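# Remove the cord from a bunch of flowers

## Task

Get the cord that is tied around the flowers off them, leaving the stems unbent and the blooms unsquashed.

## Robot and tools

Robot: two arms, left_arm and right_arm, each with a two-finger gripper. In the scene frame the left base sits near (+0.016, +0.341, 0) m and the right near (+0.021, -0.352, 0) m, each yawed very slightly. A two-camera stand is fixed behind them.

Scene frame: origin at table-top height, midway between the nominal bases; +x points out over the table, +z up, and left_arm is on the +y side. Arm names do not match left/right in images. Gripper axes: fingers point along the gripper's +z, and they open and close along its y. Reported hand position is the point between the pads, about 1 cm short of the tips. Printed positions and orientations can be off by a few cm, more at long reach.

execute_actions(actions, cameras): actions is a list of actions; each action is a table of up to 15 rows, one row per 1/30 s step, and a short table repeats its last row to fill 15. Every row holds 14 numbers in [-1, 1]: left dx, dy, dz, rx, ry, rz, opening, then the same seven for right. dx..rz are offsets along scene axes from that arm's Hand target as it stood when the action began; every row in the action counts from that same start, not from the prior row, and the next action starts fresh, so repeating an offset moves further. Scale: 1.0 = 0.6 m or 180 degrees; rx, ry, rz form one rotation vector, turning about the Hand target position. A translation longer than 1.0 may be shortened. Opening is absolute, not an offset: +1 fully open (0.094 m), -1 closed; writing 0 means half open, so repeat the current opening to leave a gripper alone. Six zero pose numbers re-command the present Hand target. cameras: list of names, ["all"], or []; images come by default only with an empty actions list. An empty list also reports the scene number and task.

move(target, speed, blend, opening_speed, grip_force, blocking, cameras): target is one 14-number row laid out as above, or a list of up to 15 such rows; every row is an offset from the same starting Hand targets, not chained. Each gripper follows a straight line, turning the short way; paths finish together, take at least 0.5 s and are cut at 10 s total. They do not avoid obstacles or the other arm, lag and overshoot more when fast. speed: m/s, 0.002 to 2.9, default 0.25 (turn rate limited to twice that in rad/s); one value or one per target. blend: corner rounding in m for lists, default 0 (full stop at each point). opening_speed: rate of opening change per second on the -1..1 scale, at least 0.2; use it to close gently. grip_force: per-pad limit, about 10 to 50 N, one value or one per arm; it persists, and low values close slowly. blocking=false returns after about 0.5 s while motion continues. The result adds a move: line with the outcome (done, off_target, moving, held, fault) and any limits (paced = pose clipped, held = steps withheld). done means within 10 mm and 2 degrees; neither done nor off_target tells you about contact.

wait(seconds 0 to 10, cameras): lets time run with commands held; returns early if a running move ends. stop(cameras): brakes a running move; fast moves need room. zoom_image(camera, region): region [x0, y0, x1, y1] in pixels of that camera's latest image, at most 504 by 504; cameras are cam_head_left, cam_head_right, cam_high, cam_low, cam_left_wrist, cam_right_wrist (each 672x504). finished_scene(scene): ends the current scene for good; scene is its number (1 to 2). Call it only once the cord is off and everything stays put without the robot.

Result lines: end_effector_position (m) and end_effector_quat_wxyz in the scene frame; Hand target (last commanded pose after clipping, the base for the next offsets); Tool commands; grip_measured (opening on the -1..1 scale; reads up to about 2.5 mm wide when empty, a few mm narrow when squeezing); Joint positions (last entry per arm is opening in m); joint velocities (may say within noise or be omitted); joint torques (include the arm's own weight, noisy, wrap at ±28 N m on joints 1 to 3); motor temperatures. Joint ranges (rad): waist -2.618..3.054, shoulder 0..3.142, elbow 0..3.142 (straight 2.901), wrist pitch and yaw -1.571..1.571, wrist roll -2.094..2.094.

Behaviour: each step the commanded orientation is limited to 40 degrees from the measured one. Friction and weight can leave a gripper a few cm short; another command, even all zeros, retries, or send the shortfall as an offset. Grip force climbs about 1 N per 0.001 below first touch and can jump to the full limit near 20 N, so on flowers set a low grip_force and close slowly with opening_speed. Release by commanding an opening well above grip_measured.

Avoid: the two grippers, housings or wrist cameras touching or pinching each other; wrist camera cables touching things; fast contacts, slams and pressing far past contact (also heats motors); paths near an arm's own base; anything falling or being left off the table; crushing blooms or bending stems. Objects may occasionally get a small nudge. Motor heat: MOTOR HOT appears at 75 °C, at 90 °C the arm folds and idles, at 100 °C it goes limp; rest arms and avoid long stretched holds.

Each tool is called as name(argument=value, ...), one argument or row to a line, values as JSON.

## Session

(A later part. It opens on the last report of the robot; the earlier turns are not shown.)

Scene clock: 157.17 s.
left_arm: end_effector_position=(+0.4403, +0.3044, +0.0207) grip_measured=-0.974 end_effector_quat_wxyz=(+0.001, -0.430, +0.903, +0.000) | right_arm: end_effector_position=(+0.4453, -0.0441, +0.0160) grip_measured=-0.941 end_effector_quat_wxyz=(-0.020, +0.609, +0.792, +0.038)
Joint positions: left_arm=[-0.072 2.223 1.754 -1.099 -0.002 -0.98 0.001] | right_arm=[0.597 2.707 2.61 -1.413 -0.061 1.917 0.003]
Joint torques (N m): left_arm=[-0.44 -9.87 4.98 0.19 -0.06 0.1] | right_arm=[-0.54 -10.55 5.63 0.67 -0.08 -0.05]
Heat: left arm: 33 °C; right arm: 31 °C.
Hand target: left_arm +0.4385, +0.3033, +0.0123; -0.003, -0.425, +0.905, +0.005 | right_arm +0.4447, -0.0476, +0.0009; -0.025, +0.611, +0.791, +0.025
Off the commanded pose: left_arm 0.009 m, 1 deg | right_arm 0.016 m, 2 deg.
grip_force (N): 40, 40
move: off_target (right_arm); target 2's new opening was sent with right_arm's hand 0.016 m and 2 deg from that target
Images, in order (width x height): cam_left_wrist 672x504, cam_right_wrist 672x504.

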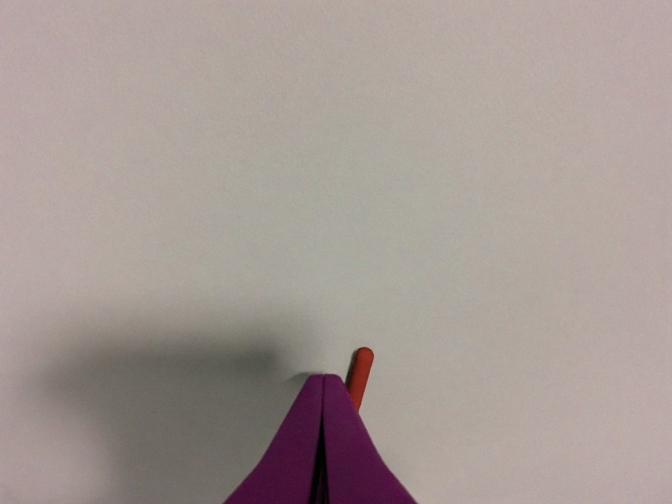

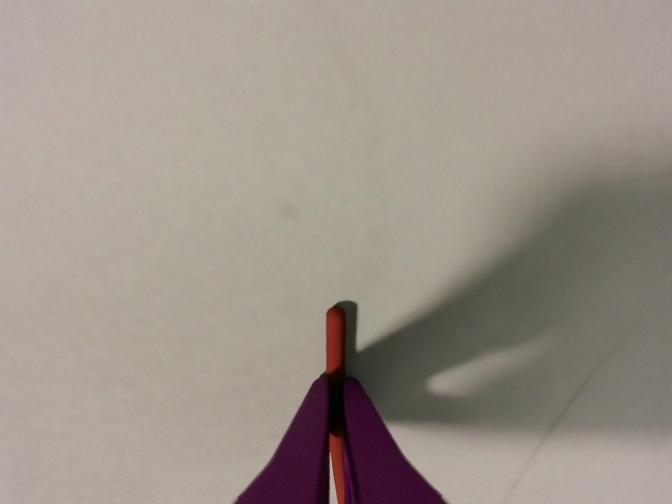

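move(
  target=[
    [0,0,0.008,0,0,0,-0.4,0,0,0.003,0,0,0,-1],
    [0,-0.011,0.008,0,0,0,-0.4,0,0,0.01,0,0,0,-1],
    [0,-0.011,-0.013,0,0,0,-0.4,0,0,0.01,0,0,0,-1],
  ],
  speed=0.05,
  cameras=["cam_left_wrist","cam_right_wrist"],
)

Scene clock: 169.57 s.
left_arm: end_effector_position=(+0.4406, +0.2985, +0.0149) grip_measured=-0.402 end_effector_quat_wxyz=(+0.003, -0.424, +0.906, -0.001) | right_arm: end_effector_position=(+0.4445, -0.0447, +0.0173) grip_measured=-0.942 end_effector_quat_wxyz=(-0.021, +0.609, +0.792, +0.036)
Joint positions: left_arm=[-0.086 2.228 1.739 -1.075 -0.002 -0.98 0.028] | right_arm=[0.597 2.713 2.628 -1.429 -0.061 1.917 0.003]
Joint torques (N m): left_arm=[-0.59 -9.58 5.11 0.2 -0.05 -0.11] | right_arm=[-0.55 -10.47 7.23 0.51 -0.07 -0.04]
Heat: left arm: 33 °C; right arm: 31 °C.
Hand target: left_arm +0.4384, +0.2966, +0.0044; -0.003, -0.425, +0.905, +0.005 | right_arm +0.4446, -0.0476, +0.0067; -0.025, +0.611, +0.791, +0.024
Off the commanded pose: left_arm 0.011 m, 1 deg | right_arm 0.011 m, 1 deg.
grip_force (N): 40, 40
move: off_target (left_arm, right_arm)
Images, in order (width x height): cam_left_wrist 672x504, cam_right_wrist 672x504.

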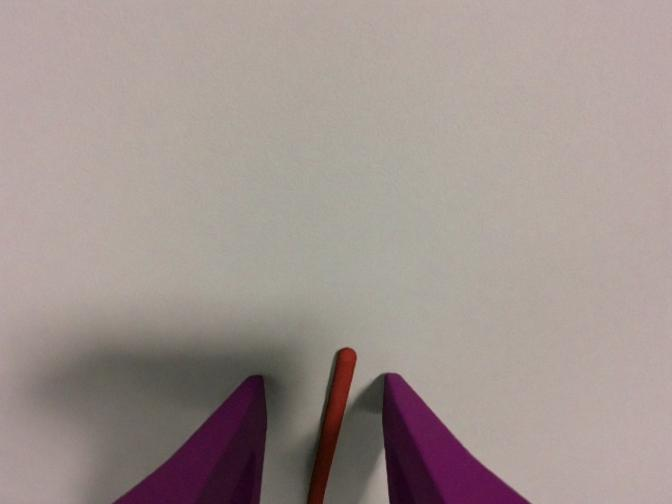

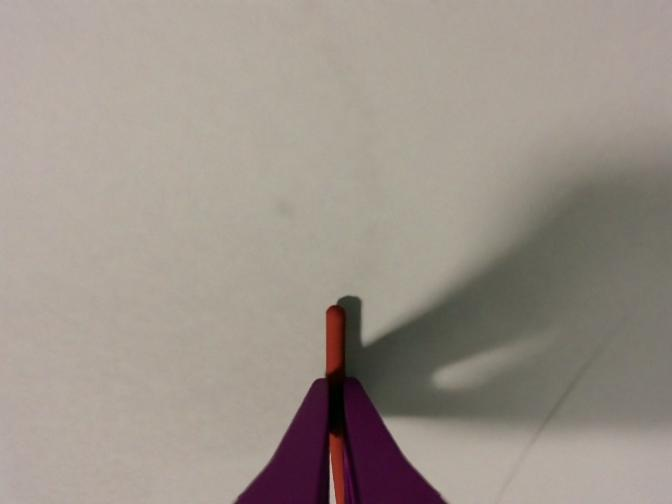

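move(
  target=[
    [-0.01,-0.012,-0.01,0,0,0,-0.4,0,0,0,0,0,0,-1],
    [-0.01,-0.012,-0.01,0,0,0,-1,0,0,0,0,0,0,-1],
  ],
  speed=0.05,
  opening_speed=0.4,
  cameras=["cam_left_wrist","cam_low","cam_head_left"],
)

zoom_image(
  camera="cam_low",
  region=[260, 190, 400, 290],
)

Scene clock: 178.70 s.
left_arm: end_effector_position=(+0.4401, +0.2946, +0.0123) grip_measured=-0.911 end_effector_quat_wxyz=(+0.008, -0.426, +0.905, +0.002) | right_arm: end_effector_position=(+0.4445, -0.0447, +0.0173) grip_measured=-0.942 end_effector_quat_wxyz=(-0.021, +0.609, +0.792, +0.036)
Joint positions: left_arm=[-0.099 2.224 1.721 -1.056 -0.012 -0.996 0.004] | right_arm=[0.597 2.713 2.628 -1.429 -0.061 1.917 0.003]
Joint torques (N m): left_arm=[-1.02 -9.92 3.03 0.34 0.11 -0.08] | right_arm=[-0.54 -10.5 7.21 0.51 -0.07 -0.06]
Heat: left arm: 33 °C; right arm: 32 °C.
Hand target: left_arm +0.4324, +0.2895, -0.0016; -0.003, -0.425, +0.905, +0.005 | right_arm +0.4447, -0.0476, +0.0067; -0.025, +0.611, +0.791, +0.024
Off the commanded pose: left_arm 0.017 m, 1 deg | right_arm 0.011 m, 1 deg.
grip_force (N): 40, 40
move: off_target (left_arm, right_arm); target 2's new opening was sent with left_arm's hand 0.017 m and 1 deg from that target
Images, in order (width x height): cam_head_left 672x504, cam_low 672x504, cam_left_wrist 672x504.

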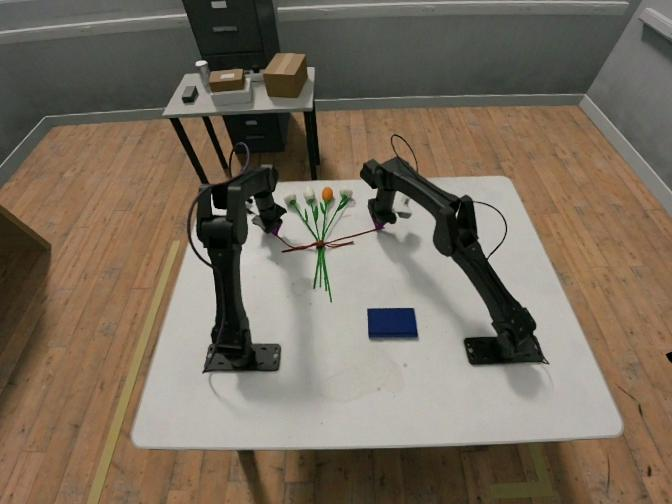

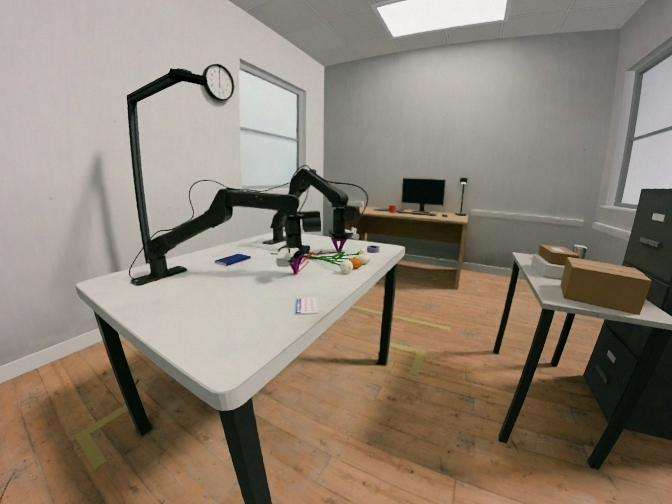

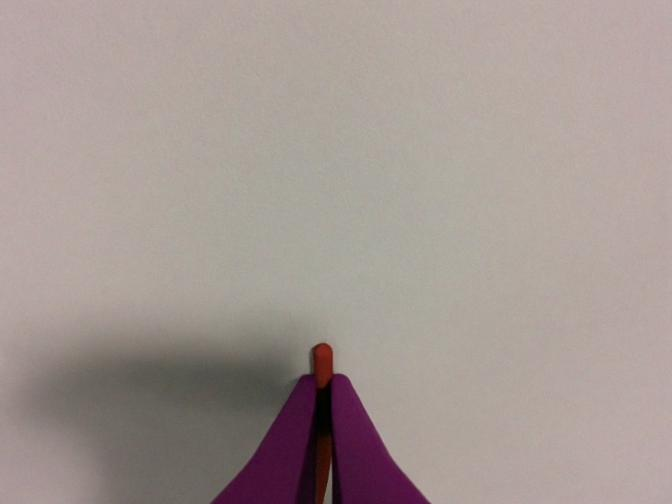

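Scaled by 3.600 from the camera's 672x504 image, which has a finer 960x720 frame.

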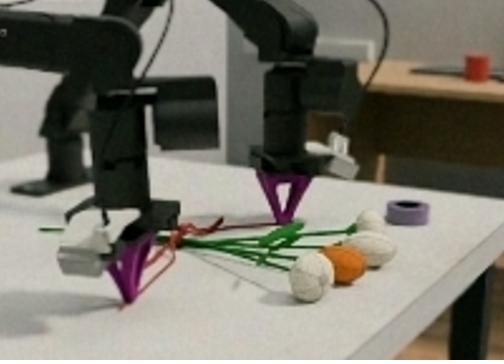

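move(
  target=[
    [0.0,0.01,0.05,0,0,0,-1,-0.0,-0.01,0.03,0,0,0,-1],
    [-0.02,0.09,0.05,0,0,0,-1,-0.04,-0.09,0.03,0,0,0,-1],
  ],
  speed=0.06,
  blend=[0.005,0],
  cameras=["all"],
)

zoom_image(
  camera="cam_head_left",
  region=[250, 180, 400, 310],
)

zoom_image(
  camera="cam_head_left",
  region=[290, 220, 350, 265],
)

Scene clock: 193.70 s.
left_arm: end_effector_position=(+0.4199, +0.3391, +0.0140) grip_measured=-0.912 end_effector_quat_wxyz=(-0.021, -0.426, +0.904, +0.008) | right_arm: end_effector_position=(+0.4167, -0.0967, +0.0142) grip_measured=-0.942 end_effector_quat_wxyz=(-0.037, +0.610, +0.791, +0.015)
Joint positions: left_arm=[0.012 2.189 1.67 -1.096 0.004 -0.887 0.004] | right_arm=[0.532 2.429 2.082 -1.223 -0.081 1.853 0.003]
Joint torques (N m): left_arm=[0.55 -14.01 4.66 -0.05 -0.15 0.09] | right_arm=[-0.68 -14.54 3.97 0.68 0.11 -0.07]
Heat: left arm: 33 °C; right arm: 32 °C.
Hand target: left_arm +0.4204, +0.3436, +0.0283; -0.003, -0.425, +0.905, +0.005 | right_arm +0.4206, -0.1016, +0.0249; -0.025, +0.611, +0.791, +0.024
Off the commanded pose: left_arm 0.015 m, 2 deg | right_arm 0.012 m, 2 deg.
grip_force (N): 40, 40
move: off_target (left_arm, right_arm)

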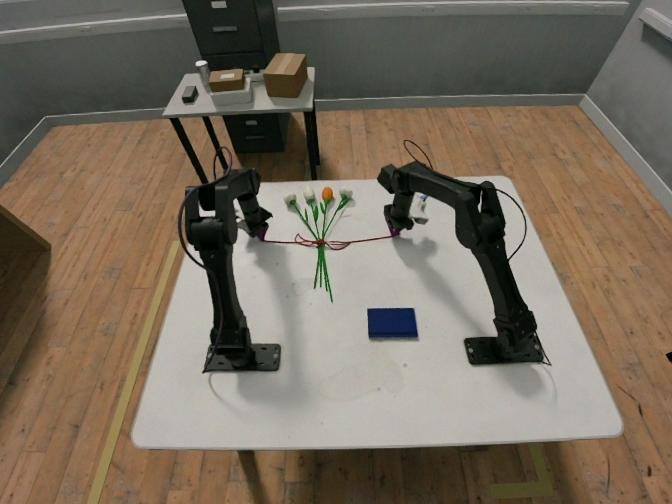

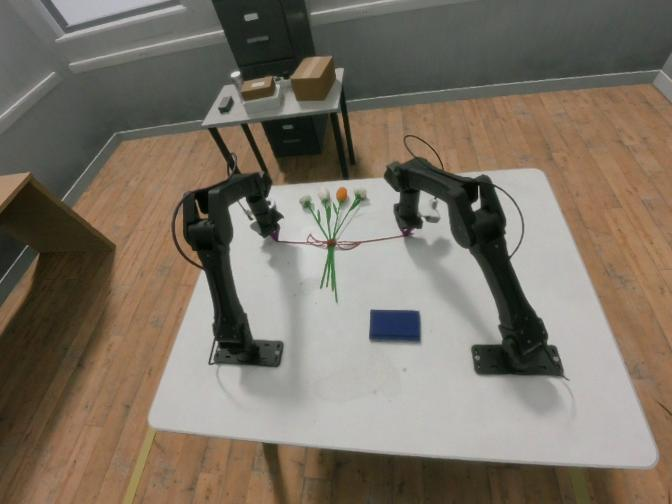

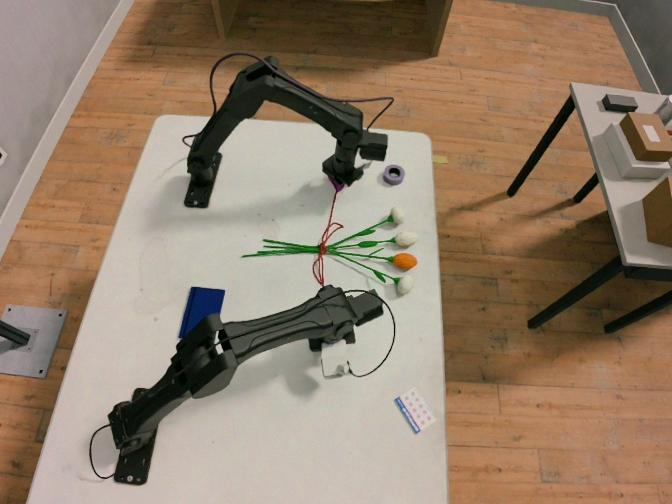

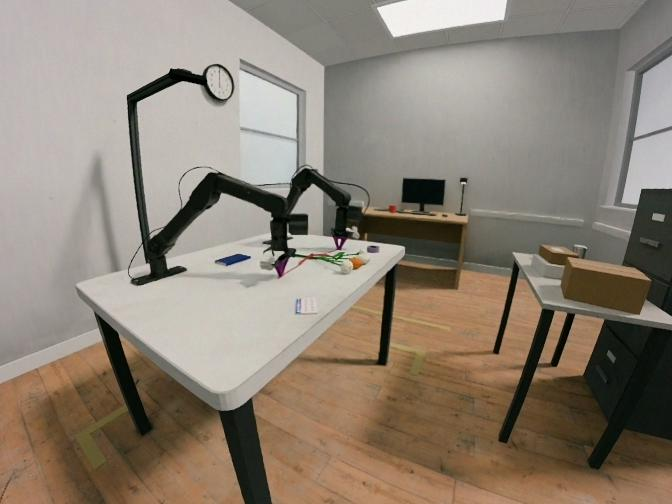

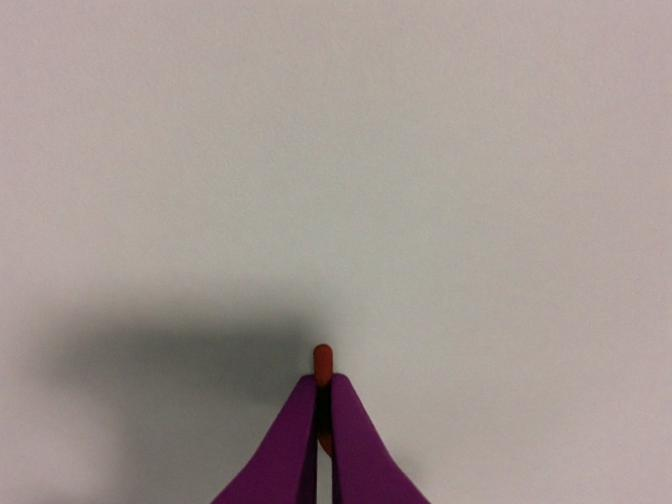

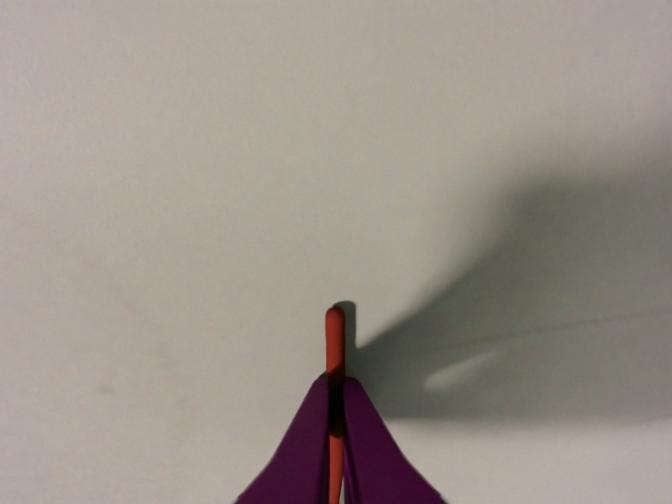

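Scaled by 3.360 from the camera's 672x504 image, which has a finer 960x720 frame.

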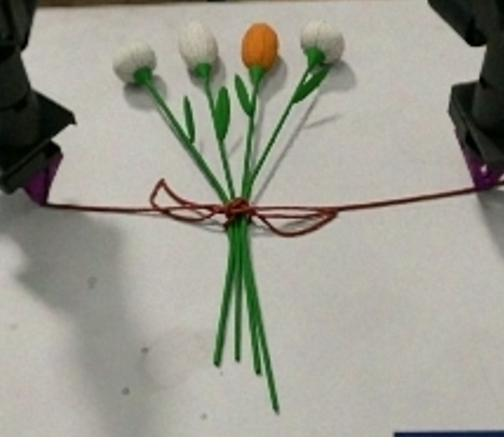

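Scaled by 8.400 from the camera's 672x504 image, which has a finer 960x720 frame.

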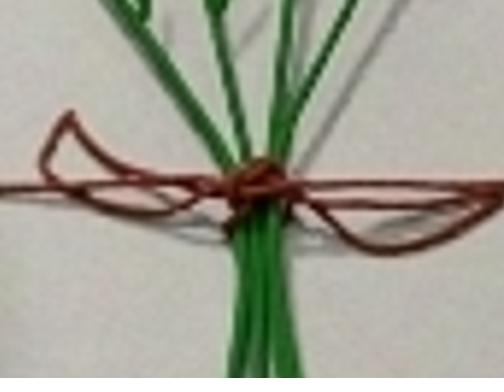

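move(
  target=[-0.01,0.08,0.02,0,0,0,-1,-0.02,-0.08,0.02,0,0,0,-1],
  speed=0.05,
  cameras=["cam_head_left","cam_head_right","cam_left_wrist","cam_right_wrist"],
)

zoom_image(
  camera="cam_head_left",
  region=[240, 180, 410, 310],
)

zoom_image(
  camera="cam_head_left",
  region=[290, 220, 350, 265],
)

Scene clock: 201.90 s.
left_arm: end_effector_position=(+0.4131, +0.3875, +0.0209) grip_measured=-0.912 end_effector_quat_wxyz=(-0.024, -0.427, +0.904, +0.007) | right_arm: end_effector_position=(+0.4031, -0.1480, +0.0152) grip_measured=-0.942 end_effector_quat_wxyz=(-0.043, +0.612, +0.790, +0.003)
Joint positions: left_arm=[0.132 2.172 1.67 -1.119 0.002 -0.768 0.004] | right_arm=[0.447 2.292 1.844 -1.155 -0.08 1.771 0.003]
Joint torques (N m): left_arm=[0.38 -14.45 5.45 -0.13 -0.11 0.12] | right_arm=[-0.34 -15.6 4.55 0.55 0.11 -0.08]
Motor temperatures (°C): left_arm=[22 35 26 26 25 24 26] | right_arm=[26 31 31 28 25 25 25]
Heat: left arm: 35 °C; right arm: 31 °C.
Hand target: left_arm +0.4143, +0.3916, +0.0403; -0.004, -0.425, +0.905, +0.005 | right_arm +0.4087, -0.1495, +0.0369; -0.025, +0.611, +0.791, +0.025
Off the commanded pose: left_arm 0.020 m, 2 deg | right_arm 0.022 m, 3 deg.
grip_force (N): 40, 40
move: off_target (left_arm, right_arm)
Images, in order (width x height): cam_head_left 672x504, cam_head_right 672x504, cam_left_wrist 672x504, cam_right_wrist 672x504.

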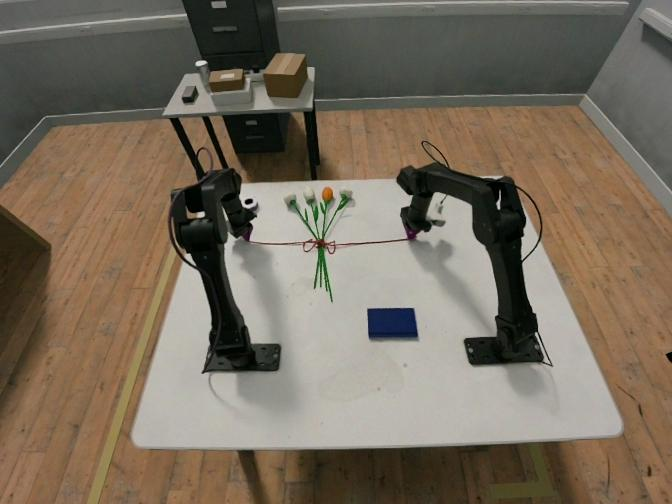

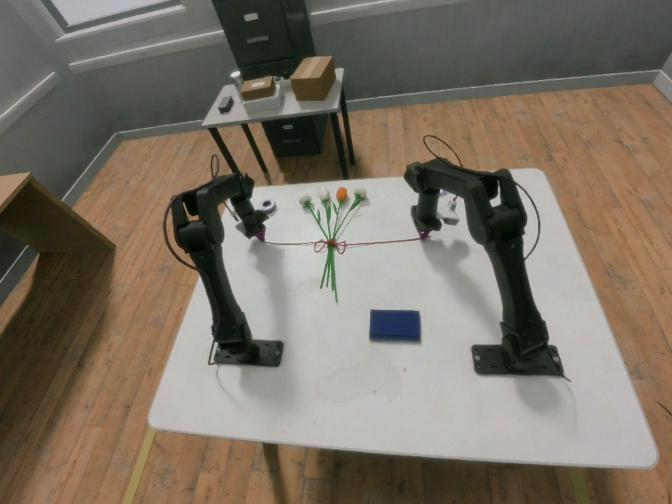

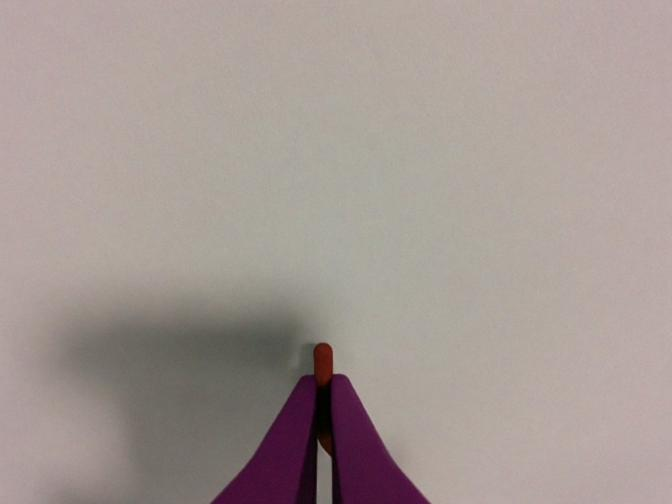

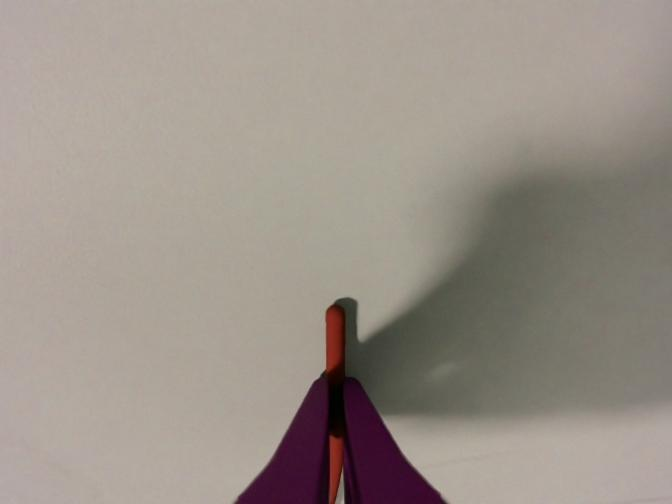

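Scaled by 2.965 from the camera's 672x504 image, which has a finer 960x720 frame.

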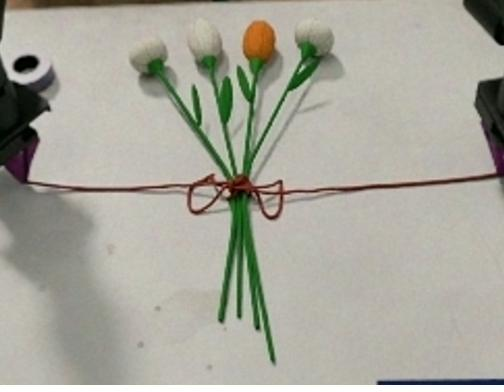

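Scaled by 8.400 from the camera's 672x504 image, which has a finer 960x720 frame.

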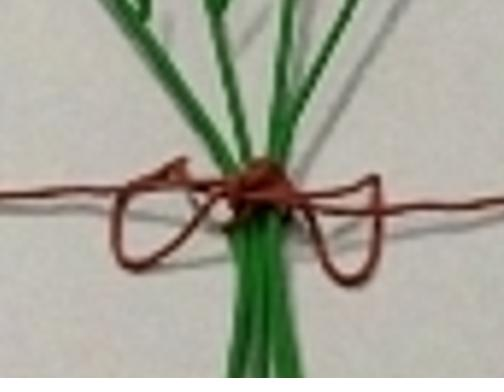

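move(
  target=[-0.01,0.1,0.01,0,0,0,-1,-0.01,-0.1,0.01,0,0,0,-1],
  speed=0.06,
  cameras=["cam_head_left","cam_head_right"],
)

zoom_image(
  camera="cam_head_left",
  region=[240, 180, 410, 310],
)

zoom_image(
  camera="cam_head_left",
  region=[290, 220, 350, 265],
)

Scene clock: 210.23 s.
left_arm: end_effector_position=(+0.3983, +0.4451, +0.0248) grip_measured=-0.912 end_effector_quat_wxyz=(-0.034, -0.427, +0.904, +0.006) | right_arm: end_effector_position=(+0.3983, -0.2081, +0.0243) grip_measured=-0.942 end_effector_quat_wxyz=(-0.044, +0.613, +0.789, +0.007)
Joint positions: left_arm=[0.281 2.172 1.684 -1.152 0.001 -0.62 0.004] | right_arm=[0.318 2.17 1.679 -1.118 -0.08 1.644 0.003]
Joint torques (N m): left_arm=[0.34 -13.12 8.12 -0.2 -0.14 0.07] | right_arm=[-0.24 -14.35 4.52 0.55 0.06 -0.08]
Heat: left arm: 37 °C; right arm: 33 °C.
Hand target: left_arm +0.4084, +0.4516, +0.0464; -0.003, -0.425, +0.905, +0.005 | right_arm +0.4026, -0.2096, +0.0428; -0.025, +0.611, +0.791, +0.024
Off the commanded pose: left_arm 0.025 m, 3 deg | right_arm 0.019 m, 3 deg.
grip_force (N): 40, 40
move: off_target (left_arm, right_arm)
Images, in order (width x height): cam_head_left 672x504, cam_head_right 672x504.

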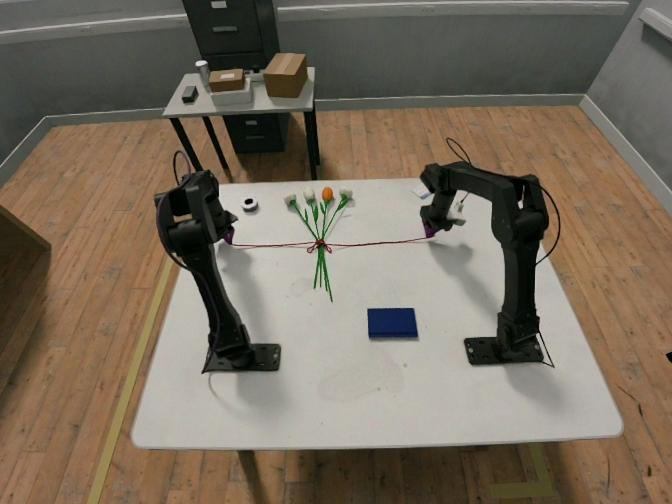

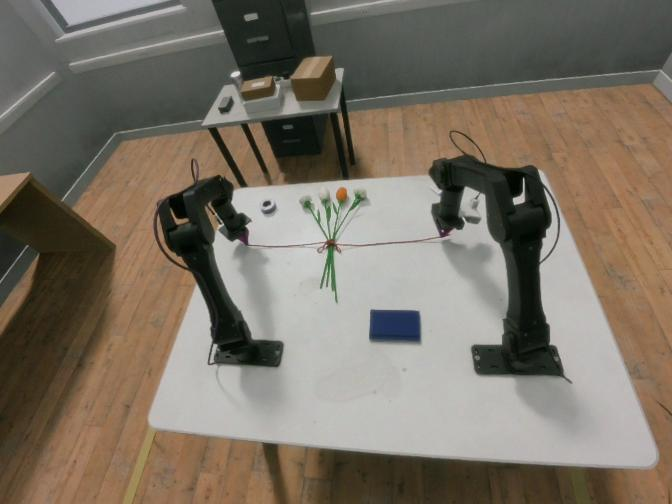

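Scaled by 2.965 from the camera's 672x504 image, which has a finer 960x720 frame.

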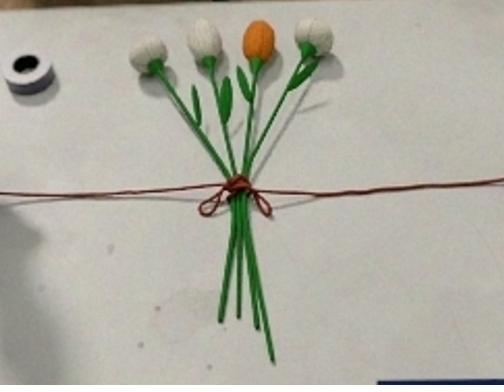

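Scaled by 8.400 from the camera's 672x504 image, which has a finer 960x720 frame.

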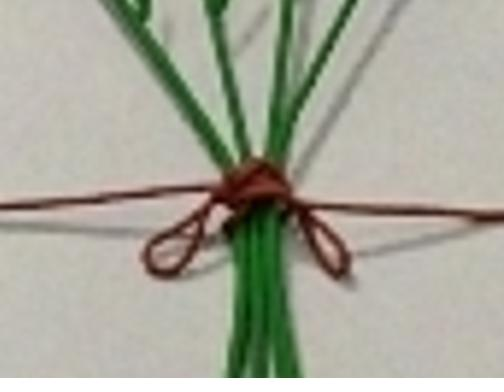

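move(
  target=[0.0,0.1,0.01,0,0,0,-1,-0.01,-0.1,0.01,0,0,0,-1],
  speed=0.06,
  cameras=["cam_head_left","cam_head_right"],
)

zoom_image(
  camera="cam_head_left",
  region=[290, 220, 350, 265],
)

Scene clock: 217.53 s.
left_arm: end_effector_position=(+0.4033, +0.5058, +0.0516) grip_measured=-0.912 end_effector_quat_wxyz=(-0.007, -0.427, +0.904, +0.001) | right_arm: end_effector_position=(+0.3931, -0.2677, +0.0322) grip_measured=-0.942 end_effector_quat_wxyz=(-0.045, +0.613, +0.789, +0.010)
Joint positions: left_arm=[0.416 2.196 1.834 -1.224 -0.001 -0.485 0.004] | right_arm=[0.175 2.085 1.577 -1.109 -0.08 1.5 0.003]
Joint torques (N m): left_arm=[0.25 -9.29 8.59 -0.06 -0.09 0.13] | right_arm=[-0.24 -13.55 4.49 0.54 0.06 -0.05]
Heat: left arm: 37 °C; right arm: 33 °C.
Hand target: left_arm +0.4083, +0.5116, +0.0523; -0.004, -0.425, +0.905, +0.005 | right_arm +0.3966, -0.2696, +0.0488; -0.025, +0.611, +0.791, +0.025
Off the commanded pose: left_arm 0.008 m, 1 deg | right_arm 0.017 m, 3 deg.
grip_force (N): 40, 40
move: off_target (right_arm)
Images, in order (width x height): cam_head_left 672x504, cam_head_right 672x504.

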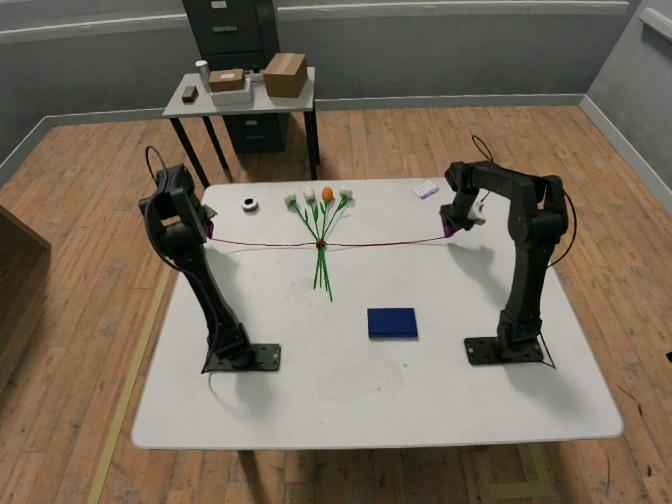

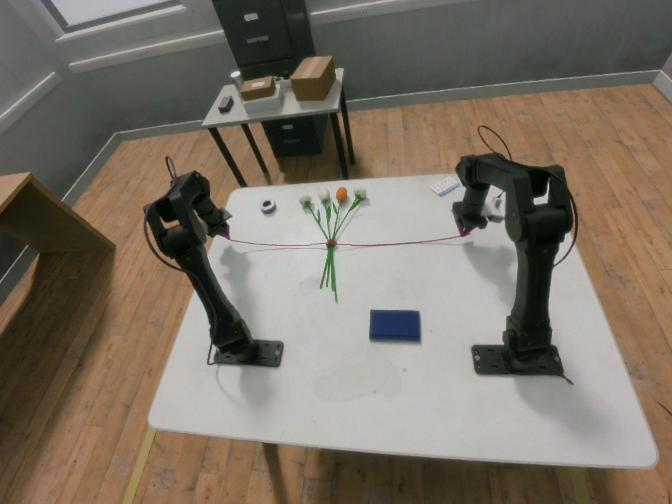

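Scaled by 8.400 from the camera's 672x504 image, which has a finer 960x720 frame.

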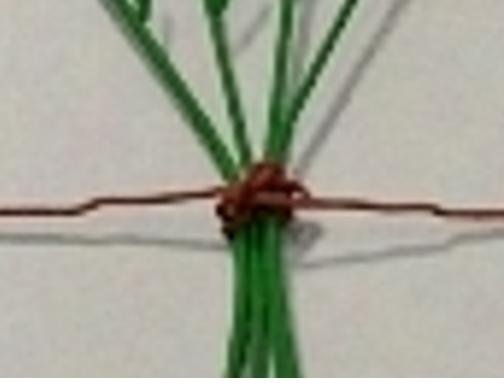

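move(
  target=[0.0,0.045,0.0,0,0,0,-1,0,-0.045,0.01,0,0,0,-1],
  speed=0.05,
  cameras=["cam_head_left","cam_head_right"],
)

zoom_image(
  camera="cam_head_left",
  region=[290, 220, 350, 265],
)

zoom_image(
  camera="cam_head_left",
  region=[200, 180, 460, 310],
)

Scene clock: 225.40 s.
left_arm: end_effector_position=(+0.4046, +0.5325, +0.0527) grip_measured=-0.912 end_effector_quat_wxyz=(-0.006, -0.427, +0.904, +0.001) | right_arm: end_effector_position=(+0.3972, -0.2932, +0.0378) grip_measured=-0.942 end_effector_quat_wxyz=(-0.040, +0.612, +0.790, +0.017)
Joint positions: left_arm=[0.472 2.246 1.92 -1.256 -0.002 -0.428 0.004] | right_arm=[0.107 2.066 1.572 -1.112 -0.08 1.43 0.003]
Joint torques (N m): left_arm=[0.34 -9.68 8.53 -0.07 -0.1 0.09] | right_arm=[-0.42 -13.42 4.67 0.36 0.05 -0.08]
Heat: left arm: 36 °C; right arm: 33 °C.
Hand target: left_arm +0.4085, +0.5386, +0.0524; -0.003, -0.425, +0.905, +0.005 | right_arm +0.3967, -0.2965, +0.0548; -0.025, +0.611, +0.791, +0.025
Off the commanded pose: left_arm 0.007 m, 1 deg | right_arm 0.017 m, 2 deg.
grip_force (N): 40, 40
move: off_target (right_arm)
Images, in order (width x height): cam_head_left 672x504, cam_head_right 672x504.

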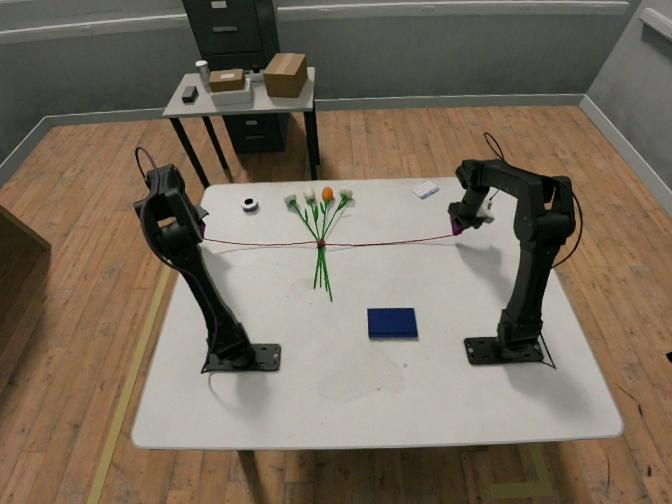

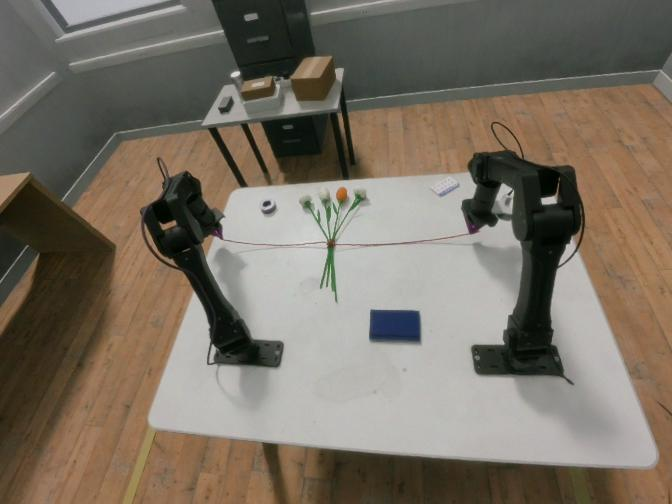

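Scaled by 8.400 from the camera's 672x504 image, which has a finer 960x720 frame.

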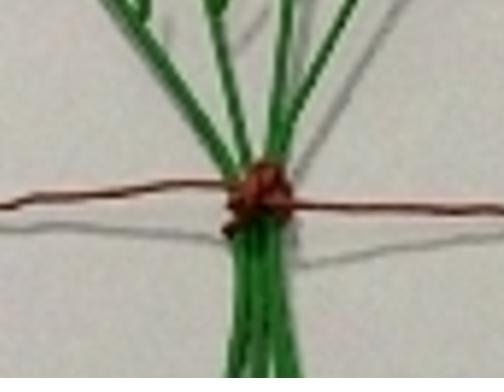

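Scaled by 1.938 from the camera's 672x504 image, which has a finer 960x720 frame.

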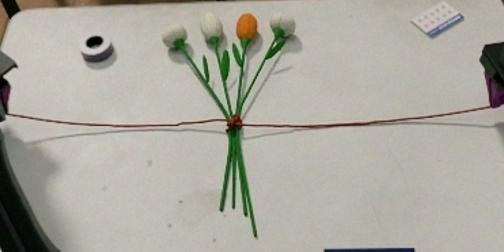

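move(
  target=[0.0,0.04,0.0,0,0,0,-1,0,-0.06,0.01,0,0,0,-1],
  speed=0.05,
  cameras=["cam_head_left","cam_high","cam_low"],
)

zoom_image(
  camera="cam_head_left",
  region=[290, 220, 350, 265],
)

zoom_image(
  camera="cam_high",
  region=[290, 225, 350, 270],
)

zoom_image(
  camera="cam_low",
  region=[260, 220, 390, 300],
)

Scene clock: 234.33 s.
left_arm: end_effector_position=(+0.4056, +0.5562, +0.0533) grip_measured=-0.912 end_effector_quat_wxyz=(-0.005, -0.426, +0.905, +0.001) | right_arm: end_effector_position=(+0.3955, -0.3297, +0.0421) grip_measured=-0.942 end_effector_quat_wxyz=(-0.044, +0.612, +0.789, +0.016)
Joint positions: left_arm=[0.518 2.298 2.011 -1.292 -0.003 -0.38 0.004] | right_arm=[0.011 2.054 1.572 -1.138 -0.08 1.335 0.003]
Joint torques (N m): left_arm=[0.39 -10.02 8.61 -0.07 -0.08 0.12] | right_arm=[-0.28 -13.39 5.18 0.35 0.06 -0.08]
Heat: left arm: 35 °C; right arm: 32 °C.
Hand target: left_arm +0.4085, +0.5625, +0.0524; -0.003, -0.425, +0.905, +0.005 | right_arm +0.3967, -0.3325, +0.0608; -0.025, +0.611, +0.791, +0.025
Off the commanded pose: left_arm 0.007 m, 1 deg | right_arm 0.019 m, 2 deg.
grip_force (N): 40, 40
move: off_target (right_arm)
Images, in order (width x height): cam_head_left 672x504, cam_high 672x504, cam_low 672x504.

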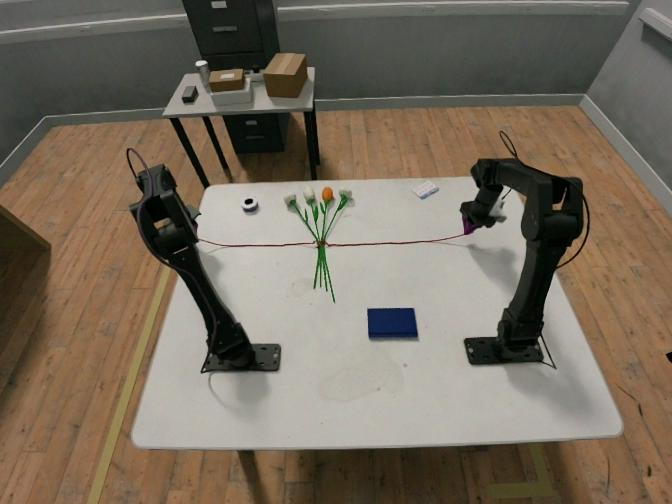

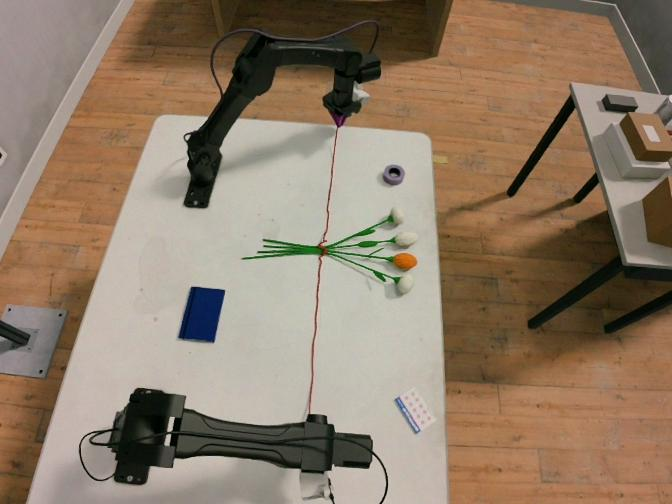

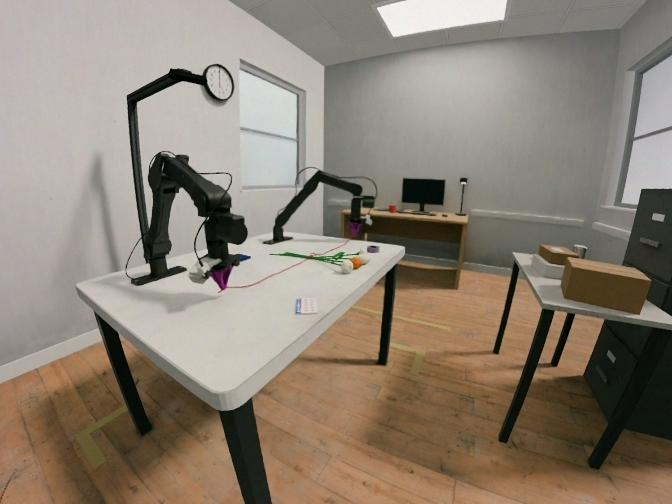

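Scaled by 8.400 from the camera's 672x504 image, which has a finer 960x720 frame.

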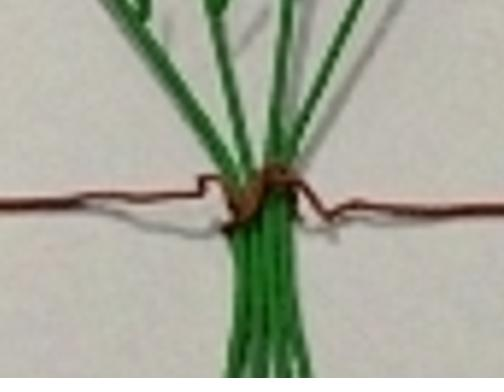

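Scaled by 8.400 from the camera's 672x504 image, which has a finer 960x720 frame.

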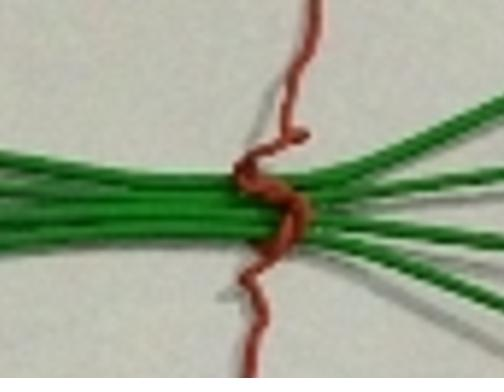

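Scaled by 3.877 from the camera's 672x504 image, which has a finer 960x720 frame.

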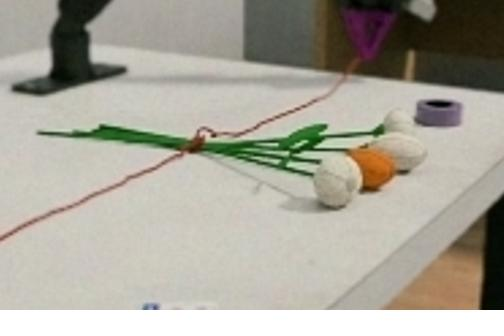

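move(
  target=[
    [0,-0.12,-0.01,0,0,0,-1,0,0,0,0,0,0,-1],
    [0,-0.42,-0.03,0,0,0,-1,0,-0.3,0,0,0,0,-1],
  ],
  speed=0.06,
  cameras=["cam_head_left","cam_high","cam_low"],
)

zoom_image(
  camera="cam_head_left",
  region=[250, 180, 420, 310],
)

zoom_image(
  camera="cam_high",
  region=[290, 225, 350, 270],
)

Scene clock: 261.60 s.
left_arm: end_effector_position=(+0.4041, +0.3115, +0.0200) grip_measured=-0.912 end_effector_quat_wxyz=(-0.025, -0.421, +0.906, +0.015) | right_arm: end_effector_position=(+0.3946, -0.5078, +0.0645) grip_measured=-0.942 end_effector_quat_wxyz=(-0.023, +0.612, +0.790, +0.032)
Joint positions: left_arm=[-0.062 2.14 1.615 -1.104 -0.001 -0.95 0.004] | right_arm=[-0.437 2.138 1.791 -1.254 -0.073 0.887 0.003]
Joint torques (N m): left_arm=[-0.25 -13.6 5.09 0.06 -0.04 -0.12] | right_arm=[-0.28 -7.9 7.19 0.43 0.11 -0.08]
Heat: left arm: 33 °C; right arm: 31 °C.
Hand target: left_arm +0.4086, +0.3105, +0.0344; -0.003, -0.425, +0.905, +0.005 | right_arm +0.3965, -0.5125, +0.0609; -0.025, +0.611, +0.791, +0.025
Off the commanded pose: left_arm 0.015 m, 3 deg | right_arm 0.006 m, 1 deg.
grip_force (N): 40, 40
move: off_target (left_arm)
Images, in order (width x height): cam_head_left 672x504, cam_high 672x504, cam_low 672x504.

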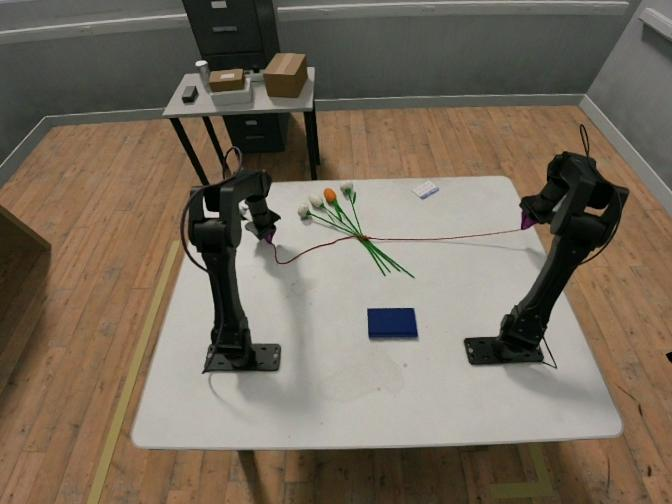

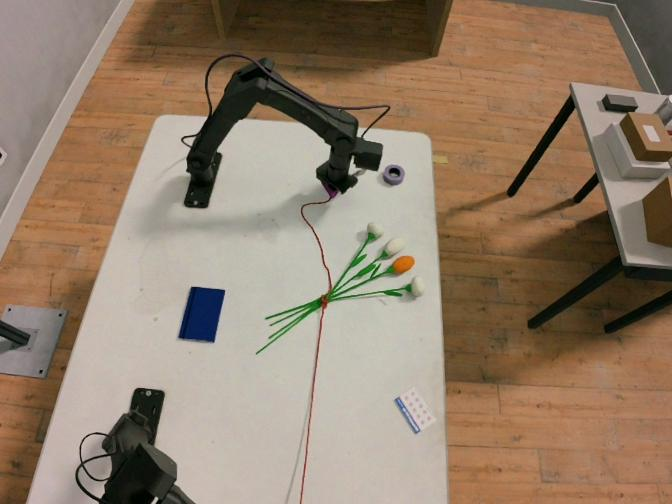

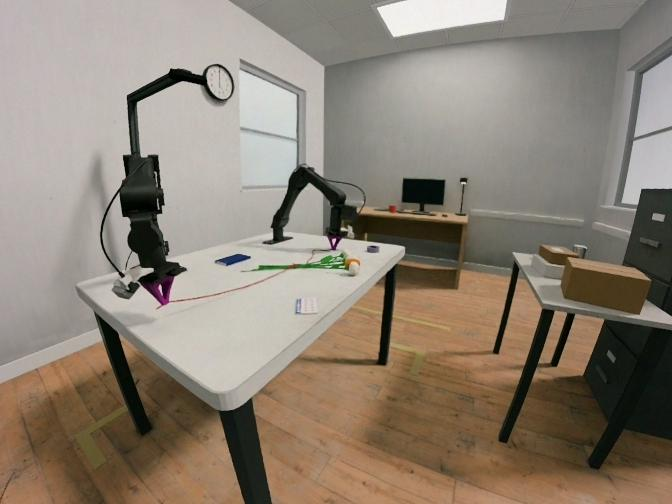

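Scaled by 2.965 from the camera's 672x504 image, which has a finer 960x720 frame.

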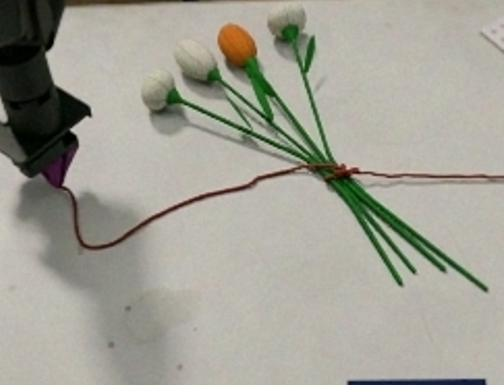

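Scaled by 8.400 from the camera's 672x504 image, which has a finer 960x720 frame.

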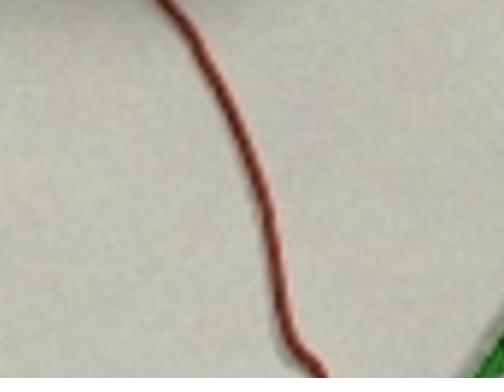

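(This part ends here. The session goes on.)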